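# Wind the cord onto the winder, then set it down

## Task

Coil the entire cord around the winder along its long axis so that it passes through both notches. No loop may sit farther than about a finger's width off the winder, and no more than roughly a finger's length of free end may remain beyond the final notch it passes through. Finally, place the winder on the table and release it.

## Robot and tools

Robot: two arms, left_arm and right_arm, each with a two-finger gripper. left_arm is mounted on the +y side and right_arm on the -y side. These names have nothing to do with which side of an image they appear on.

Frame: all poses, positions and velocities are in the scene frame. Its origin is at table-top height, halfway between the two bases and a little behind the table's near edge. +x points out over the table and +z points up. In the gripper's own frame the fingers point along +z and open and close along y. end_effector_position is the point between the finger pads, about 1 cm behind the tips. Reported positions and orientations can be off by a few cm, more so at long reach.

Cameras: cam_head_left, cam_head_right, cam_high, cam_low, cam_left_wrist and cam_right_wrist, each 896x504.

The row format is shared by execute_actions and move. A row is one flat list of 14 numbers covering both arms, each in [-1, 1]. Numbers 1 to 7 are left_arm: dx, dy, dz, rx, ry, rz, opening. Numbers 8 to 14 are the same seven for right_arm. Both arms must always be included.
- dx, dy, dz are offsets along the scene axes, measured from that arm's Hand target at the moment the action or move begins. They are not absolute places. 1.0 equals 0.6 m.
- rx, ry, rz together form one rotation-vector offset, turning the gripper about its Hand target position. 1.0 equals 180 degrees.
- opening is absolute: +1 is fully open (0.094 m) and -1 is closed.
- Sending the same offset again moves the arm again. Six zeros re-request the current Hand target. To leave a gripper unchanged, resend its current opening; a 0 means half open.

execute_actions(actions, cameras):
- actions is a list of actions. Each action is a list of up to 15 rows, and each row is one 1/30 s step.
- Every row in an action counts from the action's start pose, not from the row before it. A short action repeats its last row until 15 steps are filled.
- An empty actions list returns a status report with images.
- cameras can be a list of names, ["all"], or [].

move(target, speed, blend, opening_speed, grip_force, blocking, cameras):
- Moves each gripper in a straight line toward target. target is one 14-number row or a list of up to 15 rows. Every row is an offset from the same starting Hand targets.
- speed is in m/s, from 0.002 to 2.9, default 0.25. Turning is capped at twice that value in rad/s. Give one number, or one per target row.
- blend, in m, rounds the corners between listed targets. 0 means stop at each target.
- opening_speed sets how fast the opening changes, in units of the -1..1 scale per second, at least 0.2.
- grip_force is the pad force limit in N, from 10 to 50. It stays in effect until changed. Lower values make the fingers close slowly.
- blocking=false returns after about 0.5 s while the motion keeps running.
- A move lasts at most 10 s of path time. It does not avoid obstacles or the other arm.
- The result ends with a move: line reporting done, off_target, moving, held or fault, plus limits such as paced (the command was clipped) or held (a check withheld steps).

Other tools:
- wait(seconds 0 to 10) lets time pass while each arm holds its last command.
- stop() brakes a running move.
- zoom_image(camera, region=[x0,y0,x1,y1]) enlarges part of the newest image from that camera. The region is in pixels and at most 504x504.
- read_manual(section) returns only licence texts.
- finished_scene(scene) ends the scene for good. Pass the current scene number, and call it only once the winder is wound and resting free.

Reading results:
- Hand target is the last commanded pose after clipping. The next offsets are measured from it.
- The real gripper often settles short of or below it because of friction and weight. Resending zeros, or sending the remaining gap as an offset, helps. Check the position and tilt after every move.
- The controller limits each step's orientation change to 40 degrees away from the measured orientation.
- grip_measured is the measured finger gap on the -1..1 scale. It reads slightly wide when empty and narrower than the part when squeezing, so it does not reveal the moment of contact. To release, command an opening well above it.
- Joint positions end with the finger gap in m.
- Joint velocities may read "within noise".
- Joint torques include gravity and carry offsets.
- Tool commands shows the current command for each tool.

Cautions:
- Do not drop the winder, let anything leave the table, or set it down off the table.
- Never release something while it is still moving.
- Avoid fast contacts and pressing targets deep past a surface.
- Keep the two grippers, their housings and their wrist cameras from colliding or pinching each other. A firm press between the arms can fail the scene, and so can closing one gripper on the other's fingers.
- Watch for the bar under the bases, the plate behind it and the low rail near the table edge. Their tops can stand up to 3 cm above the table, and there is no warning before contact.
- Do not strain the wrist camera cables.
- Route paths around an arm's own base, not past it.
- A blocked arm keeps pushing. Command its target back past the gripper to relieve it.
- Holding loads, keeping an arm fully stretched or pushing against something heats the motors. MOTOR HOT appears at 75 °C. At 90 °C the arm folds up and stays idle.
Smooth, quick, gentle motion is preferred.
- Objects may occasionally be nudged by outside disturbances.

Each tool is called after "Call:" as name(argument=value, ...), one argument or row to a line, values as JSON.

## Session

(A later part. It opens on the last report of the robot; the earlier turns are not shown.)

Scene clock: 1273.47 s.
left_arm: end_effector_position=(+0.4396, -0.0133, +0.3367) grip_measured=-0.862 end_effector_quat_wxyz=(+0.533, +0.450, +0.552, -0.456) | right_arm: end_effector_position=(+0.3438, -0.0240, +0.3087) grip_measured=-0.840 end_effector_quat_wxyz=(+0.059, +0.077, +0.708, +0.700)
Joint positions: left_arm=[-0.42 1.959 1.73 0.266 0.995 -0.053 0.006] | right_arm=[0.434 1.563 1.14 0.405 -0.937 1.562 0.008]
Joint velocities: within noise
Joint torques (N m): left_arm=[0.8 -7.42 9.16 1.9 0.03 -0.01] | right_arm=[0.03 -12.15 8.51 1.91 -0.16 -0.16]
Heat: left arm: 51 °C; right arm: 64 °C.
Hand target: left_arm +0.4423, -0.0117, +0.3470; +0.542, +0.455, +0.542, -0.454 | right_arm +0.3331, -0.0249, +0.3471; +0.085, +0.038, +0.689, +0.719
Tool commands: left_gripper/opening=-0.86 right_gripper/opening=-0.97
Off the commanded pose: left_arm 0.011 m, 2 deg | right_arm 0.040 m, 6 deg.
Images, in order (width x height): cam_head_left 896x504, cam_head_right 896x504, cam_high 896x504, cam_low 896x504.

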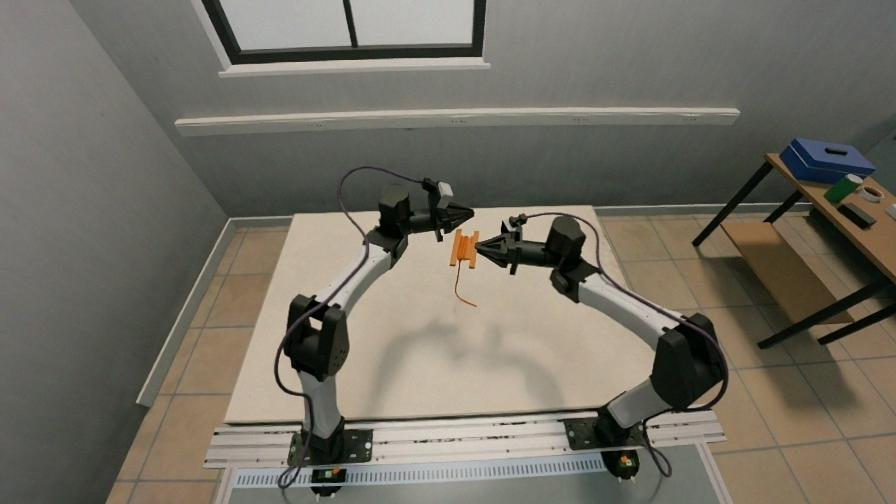

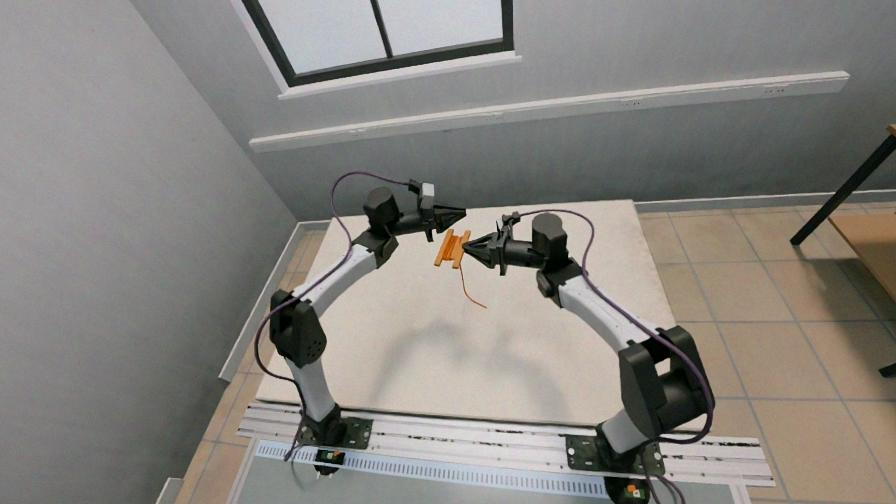

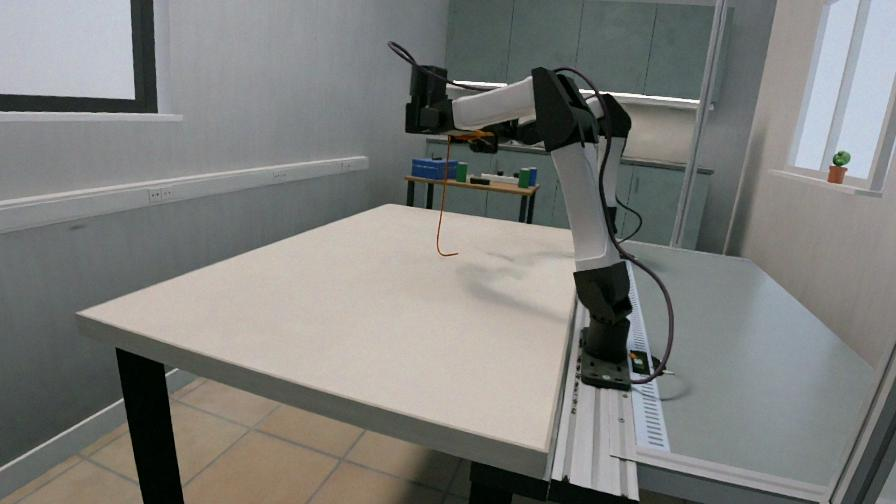

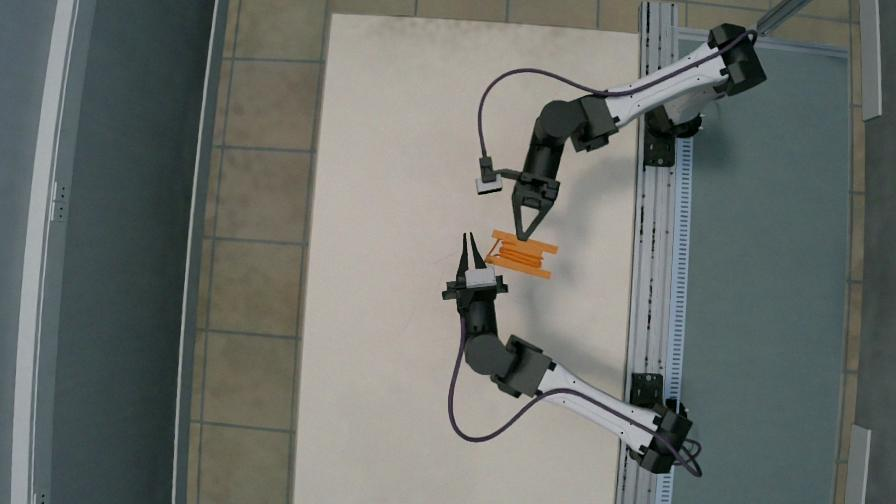

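Call:
move(
  target=[
    [-0.0372, 0.2195, -0.1617, 0, 0, 0, 0.3, 0, 0, 0, -0.086, -0.492, -0.024, -0.97],
    [-0.0372, 0.2195, -0.1617, 0, 0, 0, 0.3, 0, 0, 0, -0.172, -0.984, -0.048, -0.97],
  ],
  speed=0.25,
  blend=[0.01, 0],
  cameras=["all"],
)

Call:
zoom_image(
  camera="cam_low",
  region=[460, 200, 600, 300],
)

Call:
zoom_image(
  camera="cam_head_left",
  region=[410, 200, 530, 320],
)

Call:
zoom_image(
  camera="cam_head_right",
  region=[400, 200, 520, 320],
)

Scene clock: 1359.40 s.
left_arm: end_effector_position=(+0.4274, +0.1165, +0.2274) grip_measured=+0.298 end_effector_quat_wxyz=(+0.521, +0.440, +0.564, -0.465) | right_arm: end_effector_position=(+0.3383, -0.0225, +0.3139) grip_measured=-0.840 end_effector_quat_wxyz=(+0.704, -0.705, +0.066, -0.056)
Joint positions: left_arm=[-0.139 1.898 1.182 0.758 1.276 -0.103 0.061] | right_arm=[0.439 1.555 1.14 0.415 -0.95 -1.577 0.008]
Joint torques (N m): left_arm=[0.83 -10.51 5.33 2.06 0.03 -0.07] | right_arm=[-0.35 -11.43 8.68 1.7 0.02 -0.1]
Heat: left arm: 51 °C; right arm: 66 °C.
Hand target: left_arm +0.4200, +0.1200, +0.2500; +0.541, +0.455, +0.542, -0.454 | right_arm +0.3331, -0.0250, +0.3471; +0.719, -0.689, +0.038, -0.085
Off the commanded pose: left_arm 0.024 m, 4 deg | right_arm 0.034 m, 5 deg.
move: off_target (left_arm, right_arm)
camera_calibration:
cam_left_wrist: T_world_to_cam=[[-0.986399, -0.158026, 0.0452237, 0.430422], [-0.109367, 0.425597, -0.898279, 0.240327], [0.122705, -0.891008, -0.437091, 0.241081], [0, 0, 0, 1]] pos_world=[0.42127, 0.18054, 0.301789]
cam_right_wrist: T_world_to_cam=[[-0.00326135, -0.0000187757, 0.999995, -0.313542], [0.809079, -0.587694, 0.00262767, -0.250199], [0.587691, 0.809083, 0.00193187, -0.0919155], [0, 0, 0, 1]] pos_world=[0.255426, -0.0726789, 0.314375]

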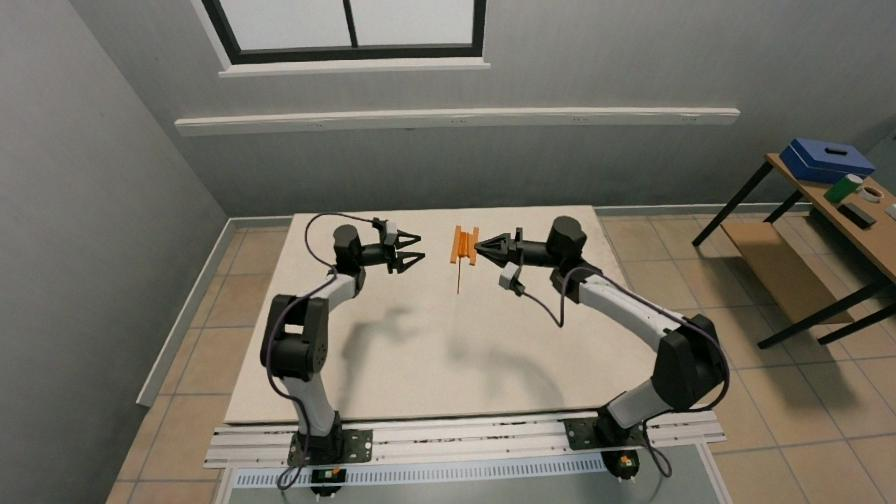

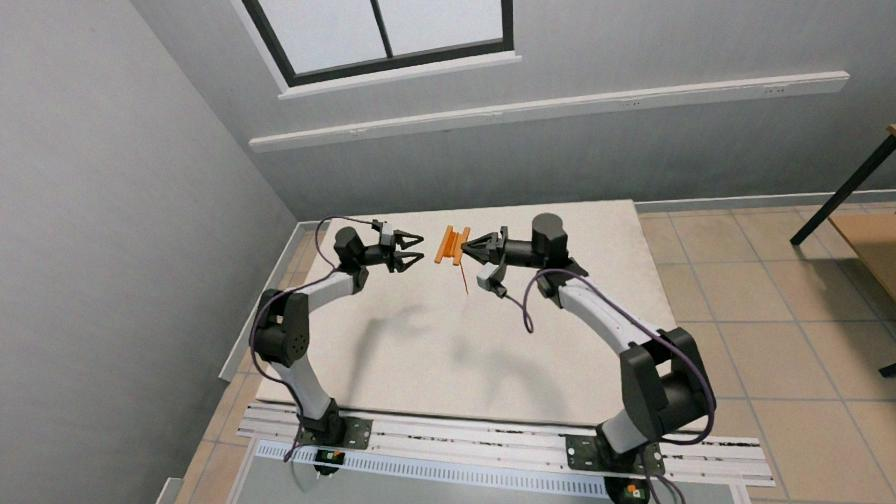

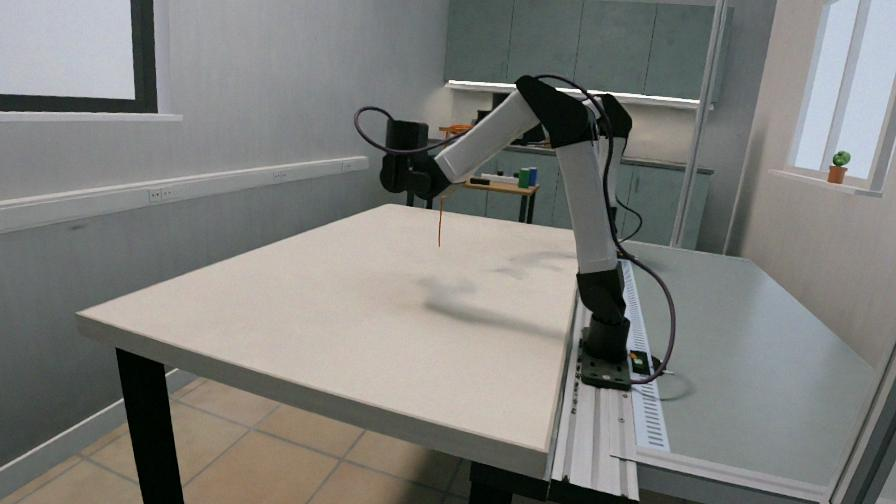

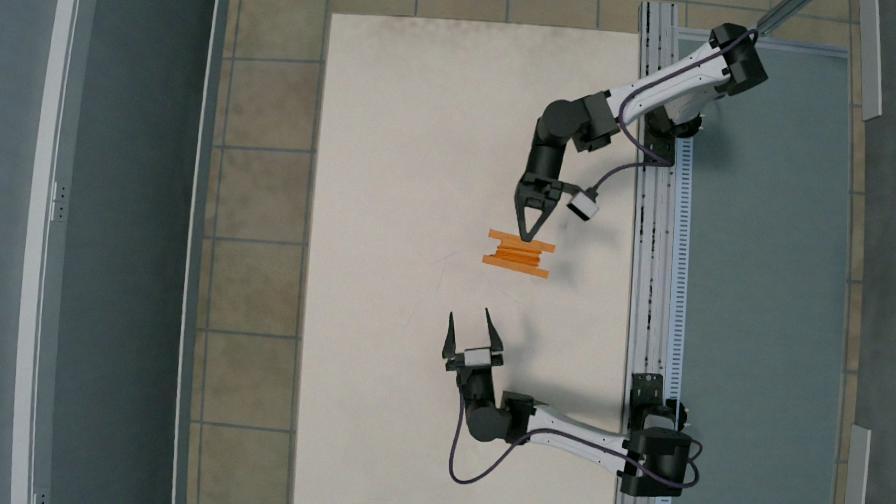

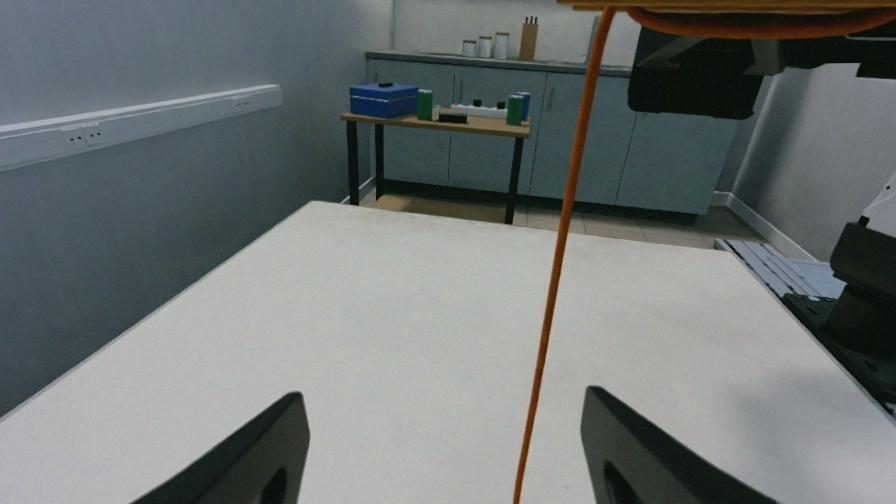

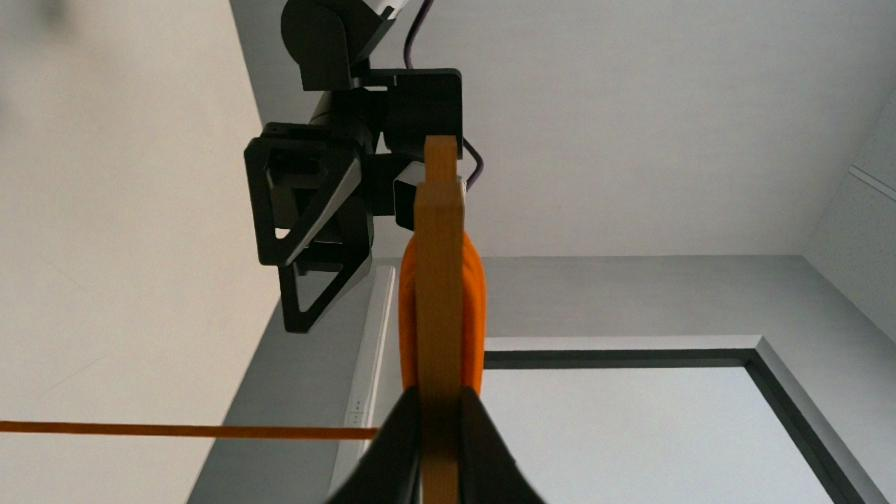

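Scaled by 3.600 from the camera's 896x504 image, which has a finer 1280x720 frame.

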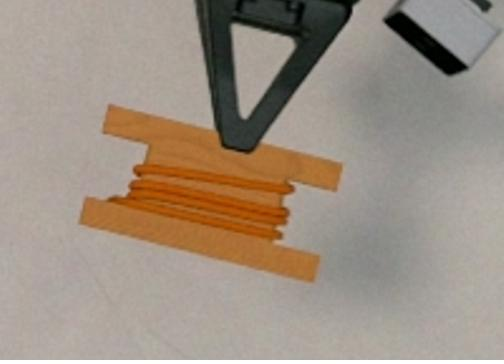

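Scaled by 4.200 from the camera's 896x504 image, which has a finer 1280x720 frame.

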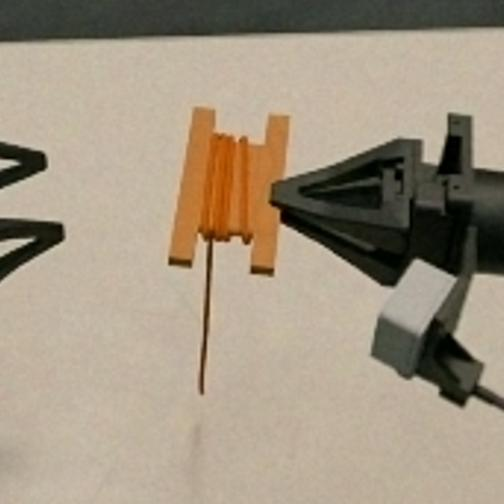

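Scaled by 4.200 from the camera's 896x504 image, which has a finer 1280x720 frame.

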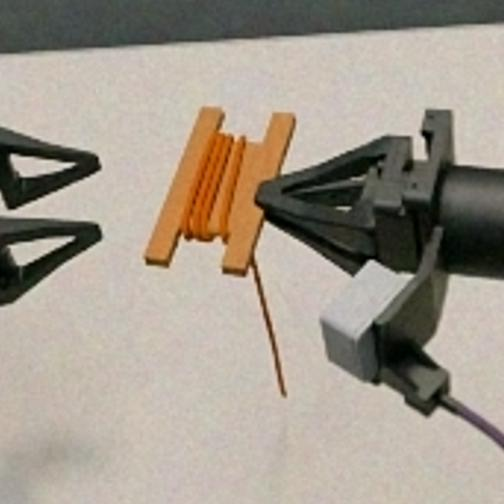

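Call:
move(
  target=[
    [-0.0625, -0.05, -0.2417, 0, 0, 0, 0.6, 0, 0, 0, 0, 0, 0, -0.97],
    [-0.04, -0.1758, -0.2467, 0, 0, 0, 0.6, 0, 0, 0, 0, 0, 0, -0.97],
  ],
  speed=0.2,
  blend=[0.02, 0],
  cameras=["cam_left_wrist", "cam_head_left", "cam_head_right"],
)

Call:
zoom_image(
  camera="cam_head_left",
  region=[400, 190, 540, 330],
)

Call:
zoom_image(
  camera="cam_head_right",
  region=[400, 190, 540, 330],
)

Scene clock: 1467.07 s.
left_arm: end_effector_position=(+0.3862, +0.0139, +0.0952) grip_measured=+0.598 end_effector_quat_wxyz=(+0.523, +0.458, +0.550, -0.463) | right_arm: end_effector_position=(+0.3383, -0.0225, +0.3139) grip_measured=-0.840 end_effector_quat_wxyz=(+0.704, -0.705, +0.066, -0.056)
Joint positions: left_arm=[-0.42 2.202 1.006 1.217 1.022 -0.047 0.075] | right_arm=[0.439 1.555 1.14 0.415 -0.95 -1.578 0.008]
Joint torques (N m): left_arm=[0.68 -6.89 6.27 2.2 -0.28 -0.07] | right_arm=[-0.32 -11.47 8.69 1.7 0.06 -0.02]
Heat: left arm: 55 °C; right arm: 69 °C.
Hand target: left_arm +0.3959, +0.0146, +0.1018; +0.541, +0.455, +0.542, -0.454 | right_arm +0.3331, -0.0250, +0.3471; +0.719, -0.689, +0.038, -0.085
Off the commanded pose: left_arm 0.012 m, 3 deg | right_arm 0.034 m, 5 deg.
move: off_target (left_arm, right_arm)
camera_calibration:
cam_left_wrist: T_world_to_cam=[[-0.991362, -0.130672, 0.011262, 0.384237], [-0.0674164, 0.434038, -0.898368, 0.144416], [0.112503, -0.891367, -0.439098, 0.101167], [0, 0, 0, 1]] pos_world=[0.379272, 0.0777036, 0.169834]
Images, in order (width x height): cam_head_left 896x504, cam_head_right 896x504, cam_left_wrist 896x504.

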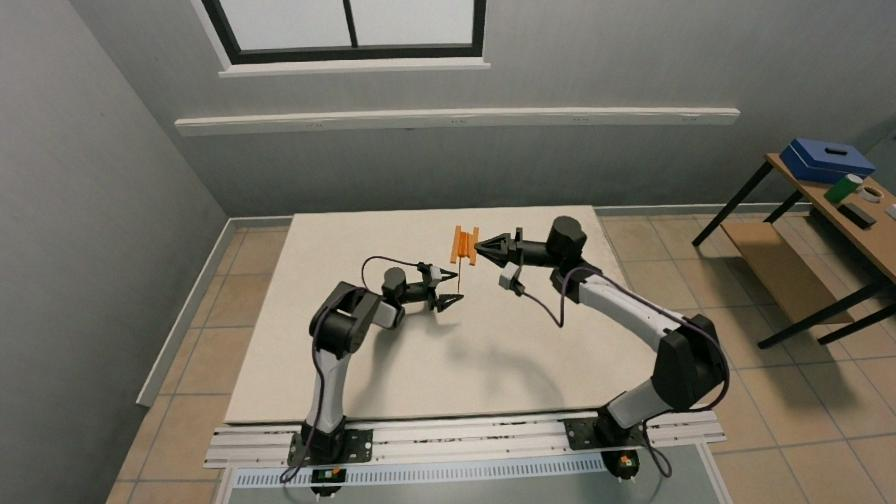

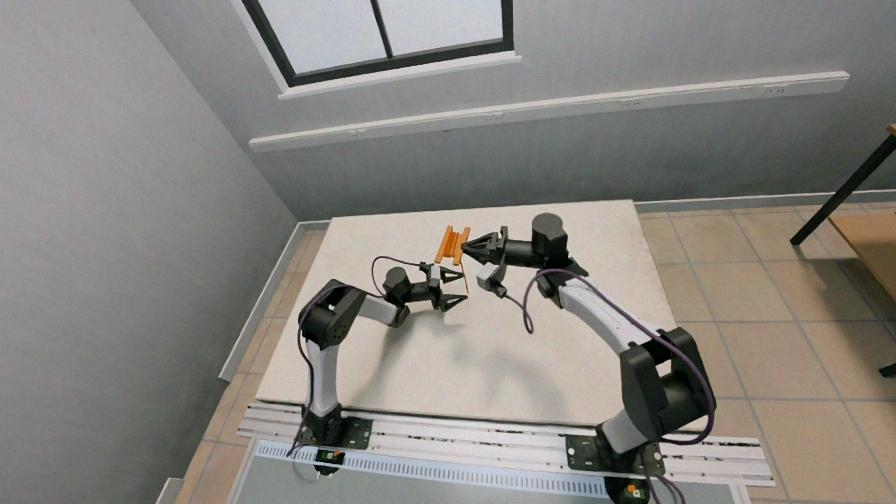

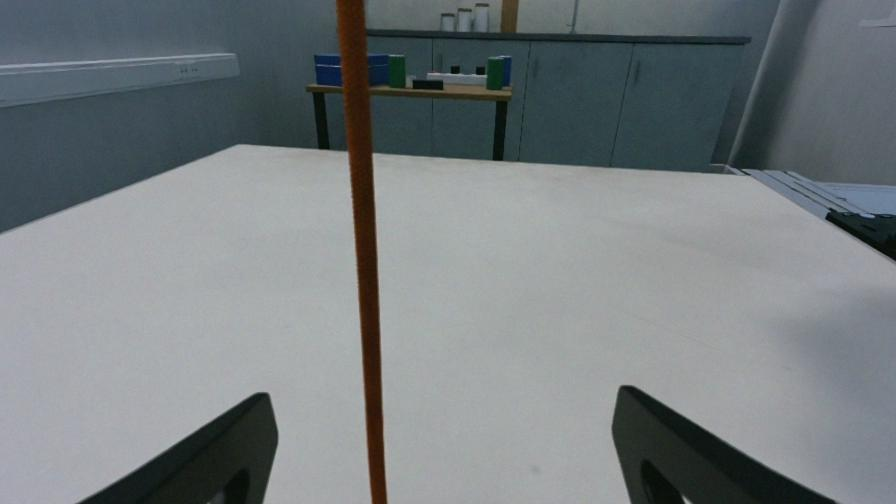

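Scaled by 3.600 from the camera's 896x504 image, which has a finer 1280x720 frame.

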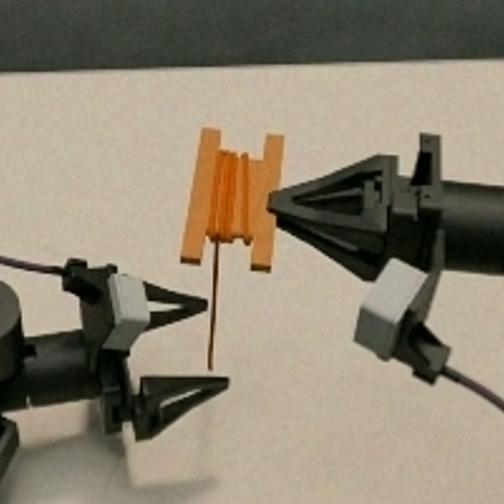

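Scaled by 3.600 from the camera's 896x504 image, which has a finer 1280x720 frame.

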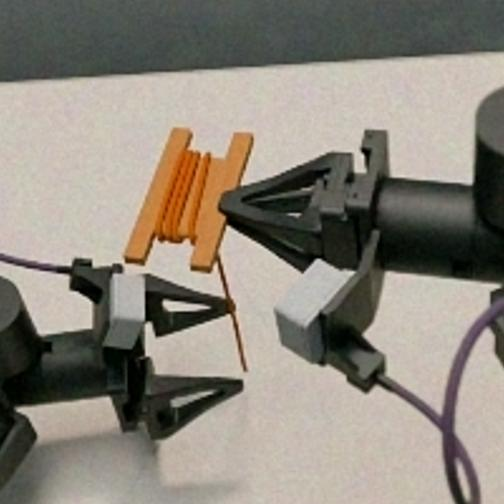

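Call:
move(
  target=[
    [0.0217, -0.0117, 0.005, 0, 0, 0, 0.6, 0, 0, 0, 0, 0, 0, -0.97],
    [0.0217, -0.0117, 0.005, 0, 0, 0, -0.75, 0, 0, 0, 0, 0, 0, -0.97],
  ],
  speed=0.1,
  cameras=["cam_left_wrist", "cam_head_left", "cam_head_right"],
)

Call:
zoom_image(
  camera="cam_head_left",
  region=[430, 240, 490, 300],
)

Call:
zoom_image(
  camera="cam_head_right",
  region=[440, 240, 500, 300],
)

Scene clock: 1481.93 s.
left_arm: end_effector_position=(+0.4007, +0.0080, +0.1028) grip_measured=-0.748 end_effector_quat_wxyz=(+0.534, +0.460, +0.541, -0.459) | right_arm: end_effector_position=(+0.3383, -0.0225, +0.3139) grip_measured=-0.840 end_effector_quat_wxyz=(+0.704, -0.705, +0.066, -0.056)
Joint positions: left_arm=[-0.42 2.227 1.079 1.199 1.018 -0.047 0.012] | right_arm=[0.439 1.555 1.14 0.415 -0.95 -1.578 0.008]
Joint torques (N m): left_arm=[0.35 -7.16 6.45 1.86 -0.28 -0.07] | right_arm=[-0.38 -11.32 8.77 1.77 -0.01 -0.11]
Heat: left arm: 53 °C; right arm: 69 °C.
Hand target: left_arm +0.4090, +0.0076, +0.1048; +0.541, +0.455, +0.542, -0.454 | right_arm +0.3331, -0.0250, +0.3471; +0.719, -0.689, +0.038, -0.085
Off the commanded pose: left_arm 0.009 m, 1 deg | right_arm 0.034 m, 5 deg.
move: off_target (right_arm)
camera_calibration:
cam_left_wrist: T_world_to_cam=[[-0.990831, -0.134363, -0.0141573, 0.400228], [-0.0445063, 0.423536, -0.904785, 0.146336], [0.127566, -0.895859, -0.425633, 0.0902084], [0, 0, 0, 1]] pos_world=[0.391564, 0.0726111, 0.176465]
Images, in order (width x height): cam_head_left 896x504, cam_head_right 896x504, cam_left_wrist 896x504.

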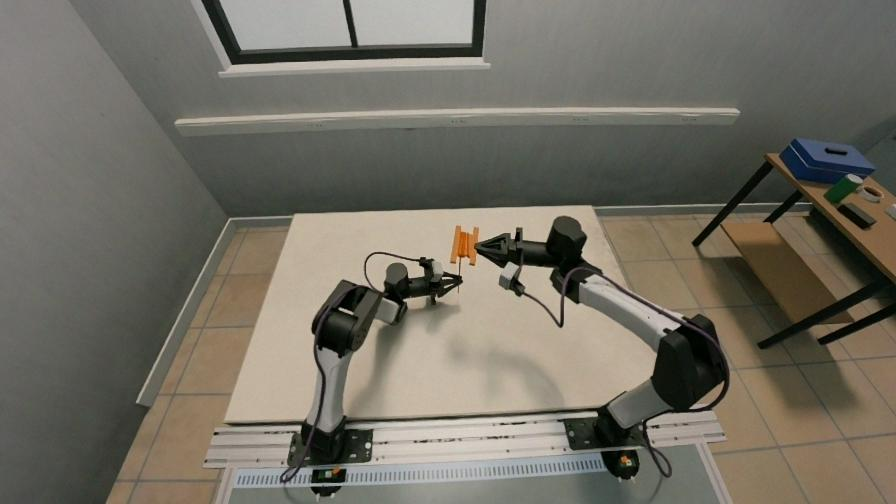

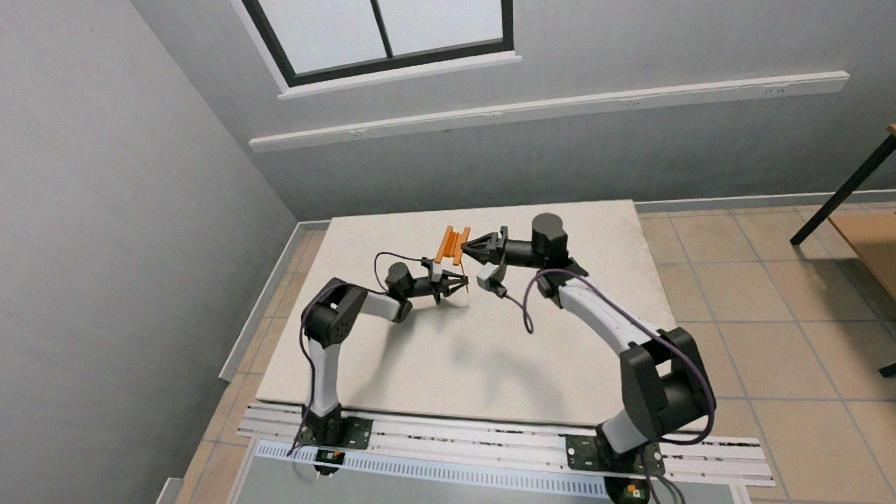

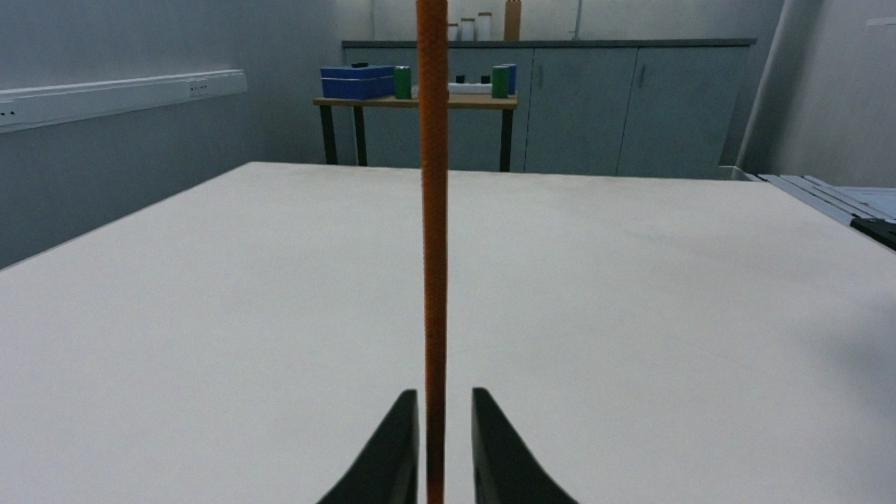

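Scaled by 8.400 from the camera's 896x504 image, which has a finer 1280x720 frame.

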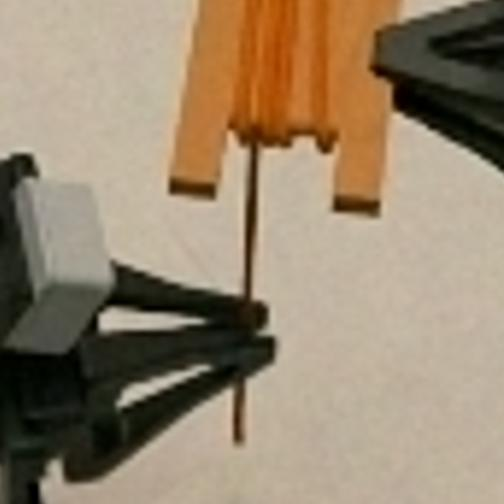

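Scaled by 8.400 from the camera's 896x504 image, which has a finer 1280x720 frame.

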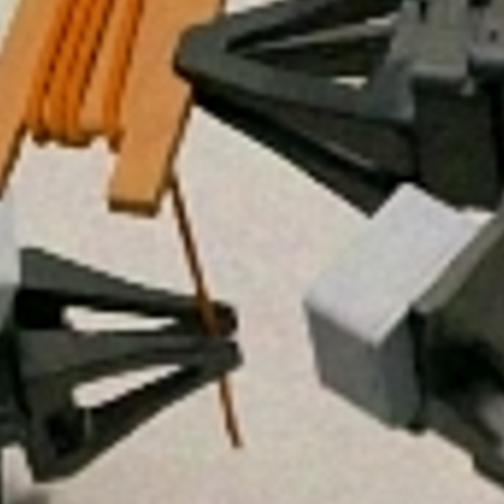

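Call:
move(
  target=[
    [0, 0.01, 0, 0, 0, 0, -0.75, 0, 0, 0, 0, 0, 0, -0.97],
    [0, 0.01, 0, 0, 0, 0, -1.0, 0, 0, 0, 0, 0, 0, -0.97],
    [-0.2407, 0.0213, 0.0753, 0, 0, 0, -1.0, 0, 0, 0, 0, 0, 0, -0.97],
    [-0.3392, 0.0385, 0.185, 0, 0, 0, -1.0, 0, 0, 0, 0, 0, 0, -0.97],
    [-0.3588, 0.0418, 0.3187, 0, 0, 0, -1.0, 0, 0, 0, 0, 0, 0, -0.97],
  ],
  speed=[0.05, 0.05, 0.15, 0.15, 0.15],
  grip_force=[18, 50],
  blend=[0, 0, 0.03, 0.03, 0],
  cameras=["cam_left_wrist", "cam_right_wrist", "cam_head_left"],
)

Call:
zoom_image(
  camera="cam_head_left",
  region=[400, 210, 540, 350],
)

Scene clock: 1504.33 s.
left_arm: end_effector_position=(+0.1935, +0.0328, +0.2764) grip_measured=-0.933 end_effector_quat_wxyz=(+0.517, +0.452, +0.561, -0.462) | right_arm: end_effector_position=(+0.3383, -0.0225, +0.3122) grip_measured=-0.840 end_effector_quat_wxyz=(+0.702, -0.707, +0.069, -0.054)
Joint positions: left_arm=[-0.672 1.049 0.655 0.391 0.759 -0.047 0.003] | right_arm=[0.439 1.555 1.14 0.405 -0.95 -1.578 0.008]
Joint torques (N m): left_arm=[-0.47 -3.22 8.84 2.06 -0.26 0.16] | right_arm=[-0.38 -11.34 8.8 1.77 -0.03 -0.05]
Heat: left arm: 53 °C; right arm: 69 °C.
Hand target: left_arm +0.1936, +0.0326, +0.2961; +0.541, +0.455, +0.542, -0.454 | right_arm +0.3331, -0.0250, +0.3470; +0.719, -0.689, +0.038, -0.085
Off the commanded pose: left_arm 0.020 m, 4 deg | right_arm 0.035 m, 6 deg.
grip_force (N): 18, 50
move: off_target (left_arm, right_arm)
camera_calibration:
cam_left_wrist: T_world_to_cam=[[-0.989284, -0.142556, 0.0315573, 0.188021], [-0.0921415, 0.441896, -0.892322, 0.28886], [0.113261, -0.885667, -0.450296, 0.222046], [0, 0, 0, 1]] pos_world=[0.187473, 0.0958164, 0.351809]
cam_right_wrist: T_world_to_cam=[[0.00464597, 0.00425987, 0.99998, -0.314455], [0.8089, -0.587944, -0.00125358, -0.248945], [0.587927, 0.80889, -0.00617738, -0.0894299], [0, 0, 0, 1]] pos_world=[0.255411, -0.072687, 0.313584]
Images, in order (width x height): cam_head_left 896x504, cam_left_wrist 896x504, cam_right_wrist 896x504.

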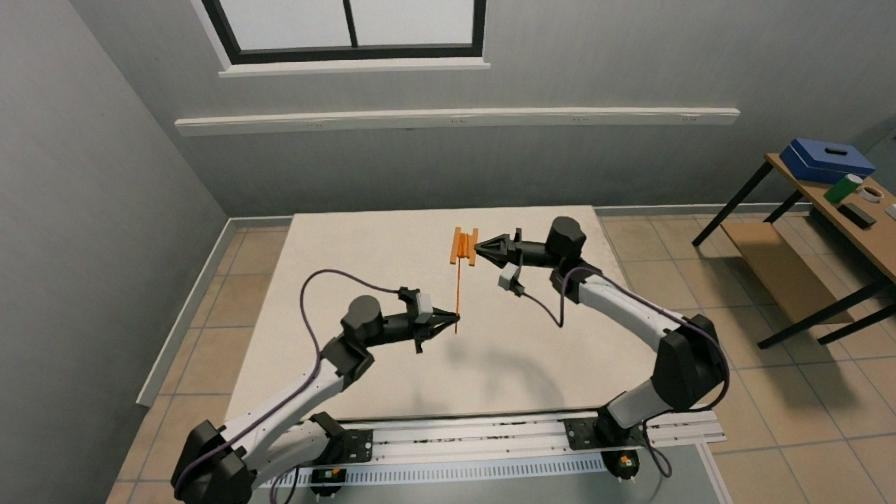

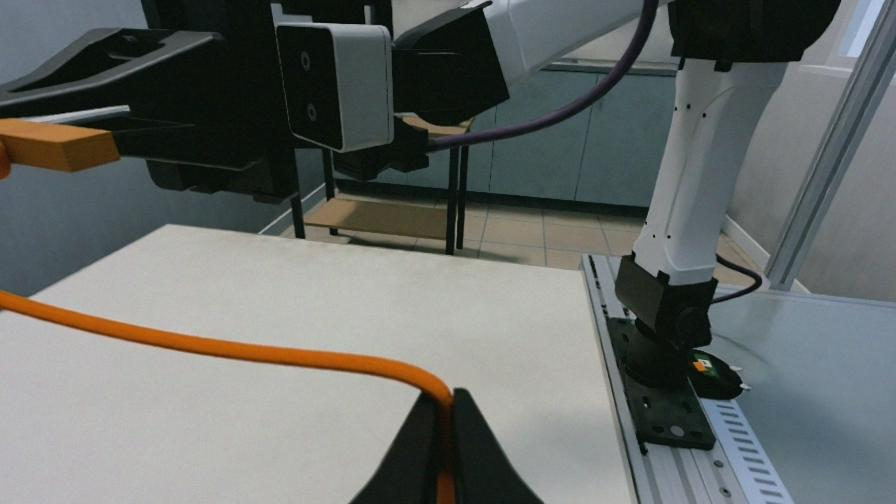

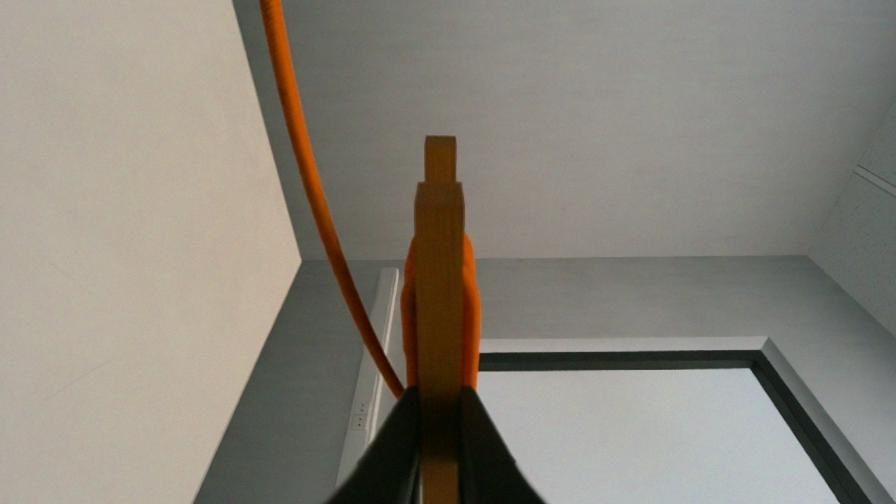

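Scaled by 3.600 from the camera's 896x504 image, which has a finer 1280x720 frame.

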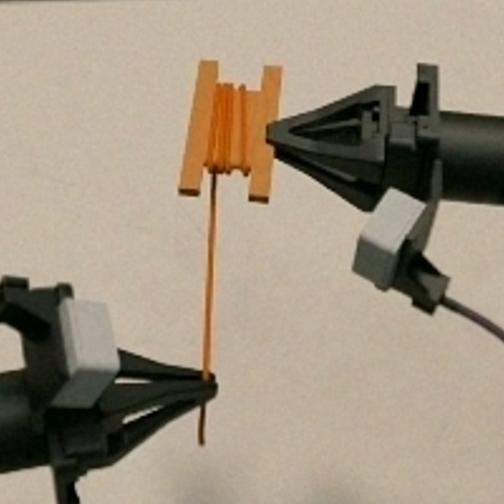

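Call:
execute_actions(
  actions=[],
  cameras=["cam_head_left", "cam_high"],
)

Scene clock: 1570.77 s.
left_arm: end_effector_position=(+0.1935, +0.0328, +0.2763) grip_measured=-0.933 end_effector_quat_wxyz=(+0.517, +0.452, +0.561, -0.462) | right_arm: end_effector_position=(+0.3383, -0.0225, +0.3122) grip_measured=-0.840 end_effector_quat_wxyz=(+0.702, -0.707, +0.069, -0.054)
Joint positions: left_arm=[-0.672 1.049 0.655 0.391 0.759 -0.047 0.003] | right_arm=[0.439 1.555 1.14 0.405 -0.95 -1.578 0.008]
Joint velocities: within noise
Joint torques (N m): left_arm=[-0.42 -3.19 8.84 2.08 -0.25 0.15] | right_arm=[-0.39 -11.44 8.72 1.8 0.01 -0.11]
Heat: left arm: 47 °C; right arm: 70 °C.
Hand target: left_arm +0.1936, +0.0326, +0.2961; +0.541, +0.455, +0.542, -0.454 | right_arm +0.3331, -0.0250, +0.3470; +0.719, -0.689, +0.038, -0.085
Tool commands: left_gripper/opening=-1.0 right_gripper/opening=-0.97
Off the commanded pose: left_arm 0.020 m, 4 deg | right_arm 0.035 m, 6 deg.
grip_force (N): 18, 50
Images, in order (width x height): cam_head_left 896x504, cam_high 896x504.

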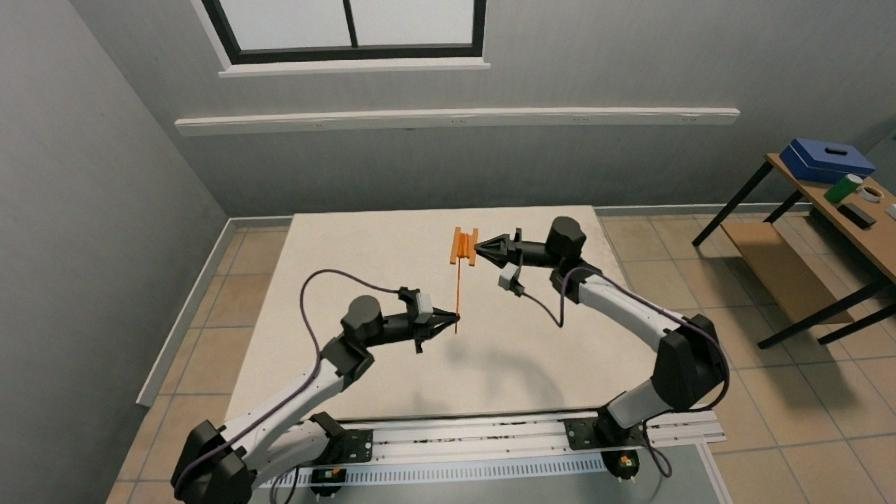

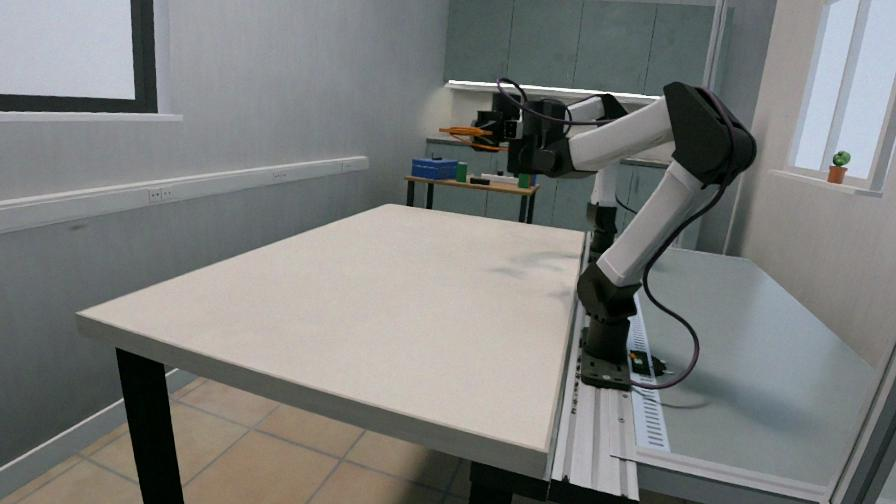

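Call:
move(
  target=[
    [0.023,0.013,0.141,0,0,0,-1.0,0,0,0,0.043,0.246,0.012,-0.97],
    [0.113,0.048,0.223,0,0,0,-1.0,0,0,0,0.086,0.492,0.024,-0.97],
    [0.261,0.022,0.280,0,0,0,-1.0,0,0,0,0.129,0.738,0.036,-0.97],
    [0.393,-0.001,0.211,0,0,0,-1.0,0,0,0,0.172,0.984,0.048,-0.97],
    [0.436,-0.042,0.094,0,0,0,-1.0,0,0,0,0.172,0.984,0.048,-0.97],
    [0.410,-0.064,-0.006,0,0,0,-1.0,0,0,0,0.172,0.984,0.048,-0.97],
  ],
  speed=0.25,
  blend=0.03,
  grip_force=[18, 50],
  cameras=["cam_head_left", "cam_head_right", "cam_low", "cam_high"],
)

Scene clock: 1629.20 s.
left_arm: end_effector_position=(+0.4351, -0.0064, +0.2919) grip_measured=-0.933 end_effector_quat_wxyz=(+0.530, +0.459, +0.546, -0.459) | right_arm: end_effector_position=(+0.3387, -0.0224, +0.3156) grip_measured=-0.840 end_effector_quat_wxyz=(+0.060, +0.063, +0.706, +0.703)
Joint positions: left_arm=[-0.408 1.963 1.556 0.444 1.029 -0.045 0.003] | right_arm=[0.439 1.555 1.148 0.406 -0.95 1.554 0.008]
Joint torques (N m): left_arm=[0.2 -7.57 6 2.27 -0.28 -0.08] | right_arm=[-0.02 -11.3 8.2 1.93 0 -0.06]
Heat: left arm: 49 °C; right arm: 70 °C.
Hand target: left_arm +0.4397, -0.0057, +0.2925; +0.541, +0.455, +0.542, -0.454 | right_arm +0.3331, -0.0250, +0.3470; +0.085, +0.038, +0.689, +0.719
Off the commanded pose: left_arm 0.005 m, 2 deg | right_arm 0.032 m, 5 deg.
grip_force (N): 18, 50
move: off_target (right_arm)
Images, in order (width x height): cam_head_left 896x504, cam_head_right 896x504, cam_high 896x504, cam_low 896x504.

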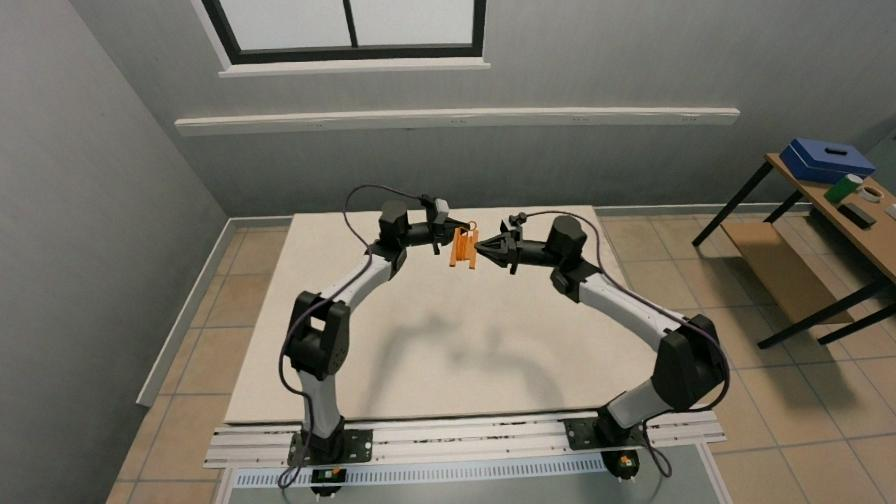

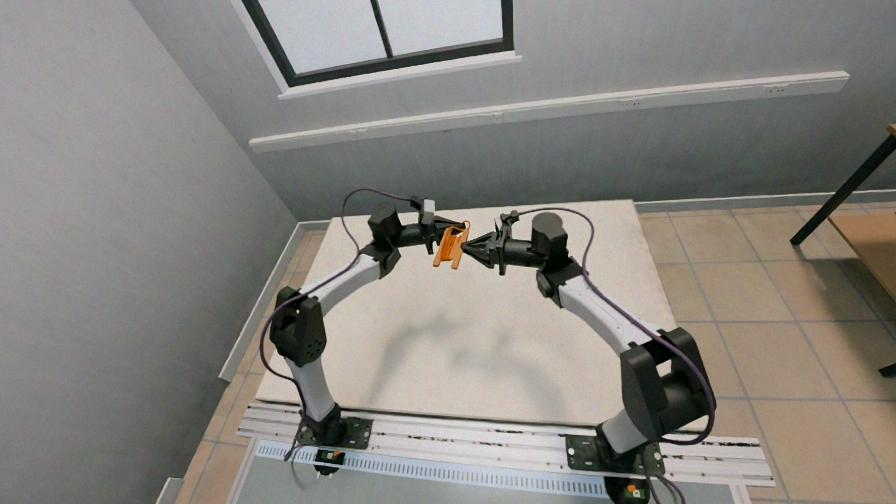

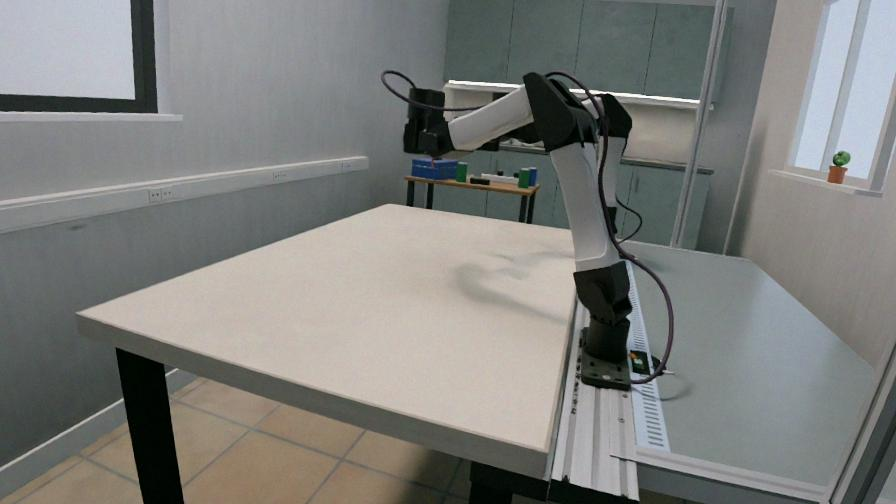

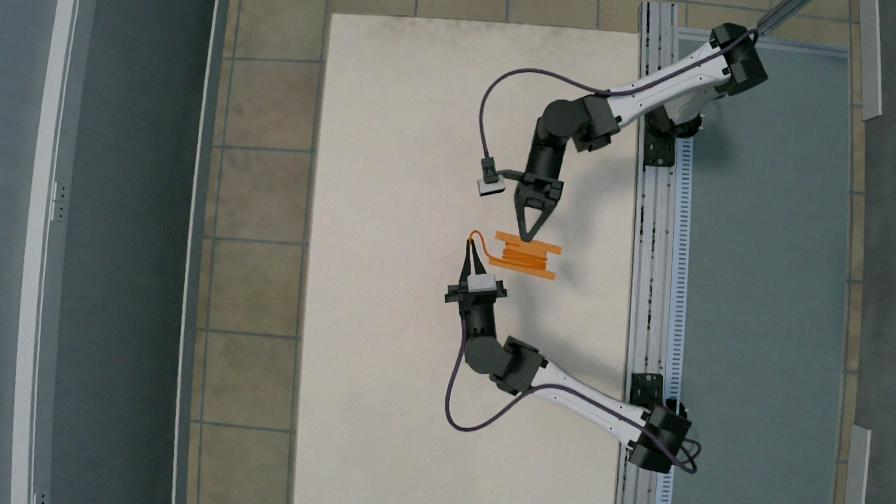

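Call:
zoom_image(
  camera="cam_low",
  region=[430, 200, 600, 300],
)

Call:
zoom_image(
  camera="cam_head_left",
  region=[410, 200, 530, 290],
)

Scaled by 2.965 from the camera's 896x504 image, which has a finer 1280x720 frame.

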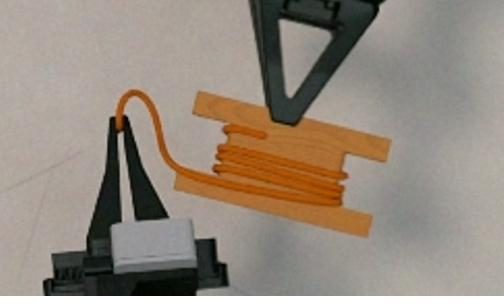

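Scaled by 4.200 from the camera's 896x504 image, which has a finer 1280x720 frame.

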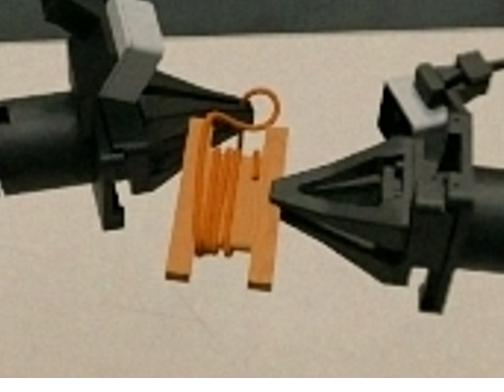

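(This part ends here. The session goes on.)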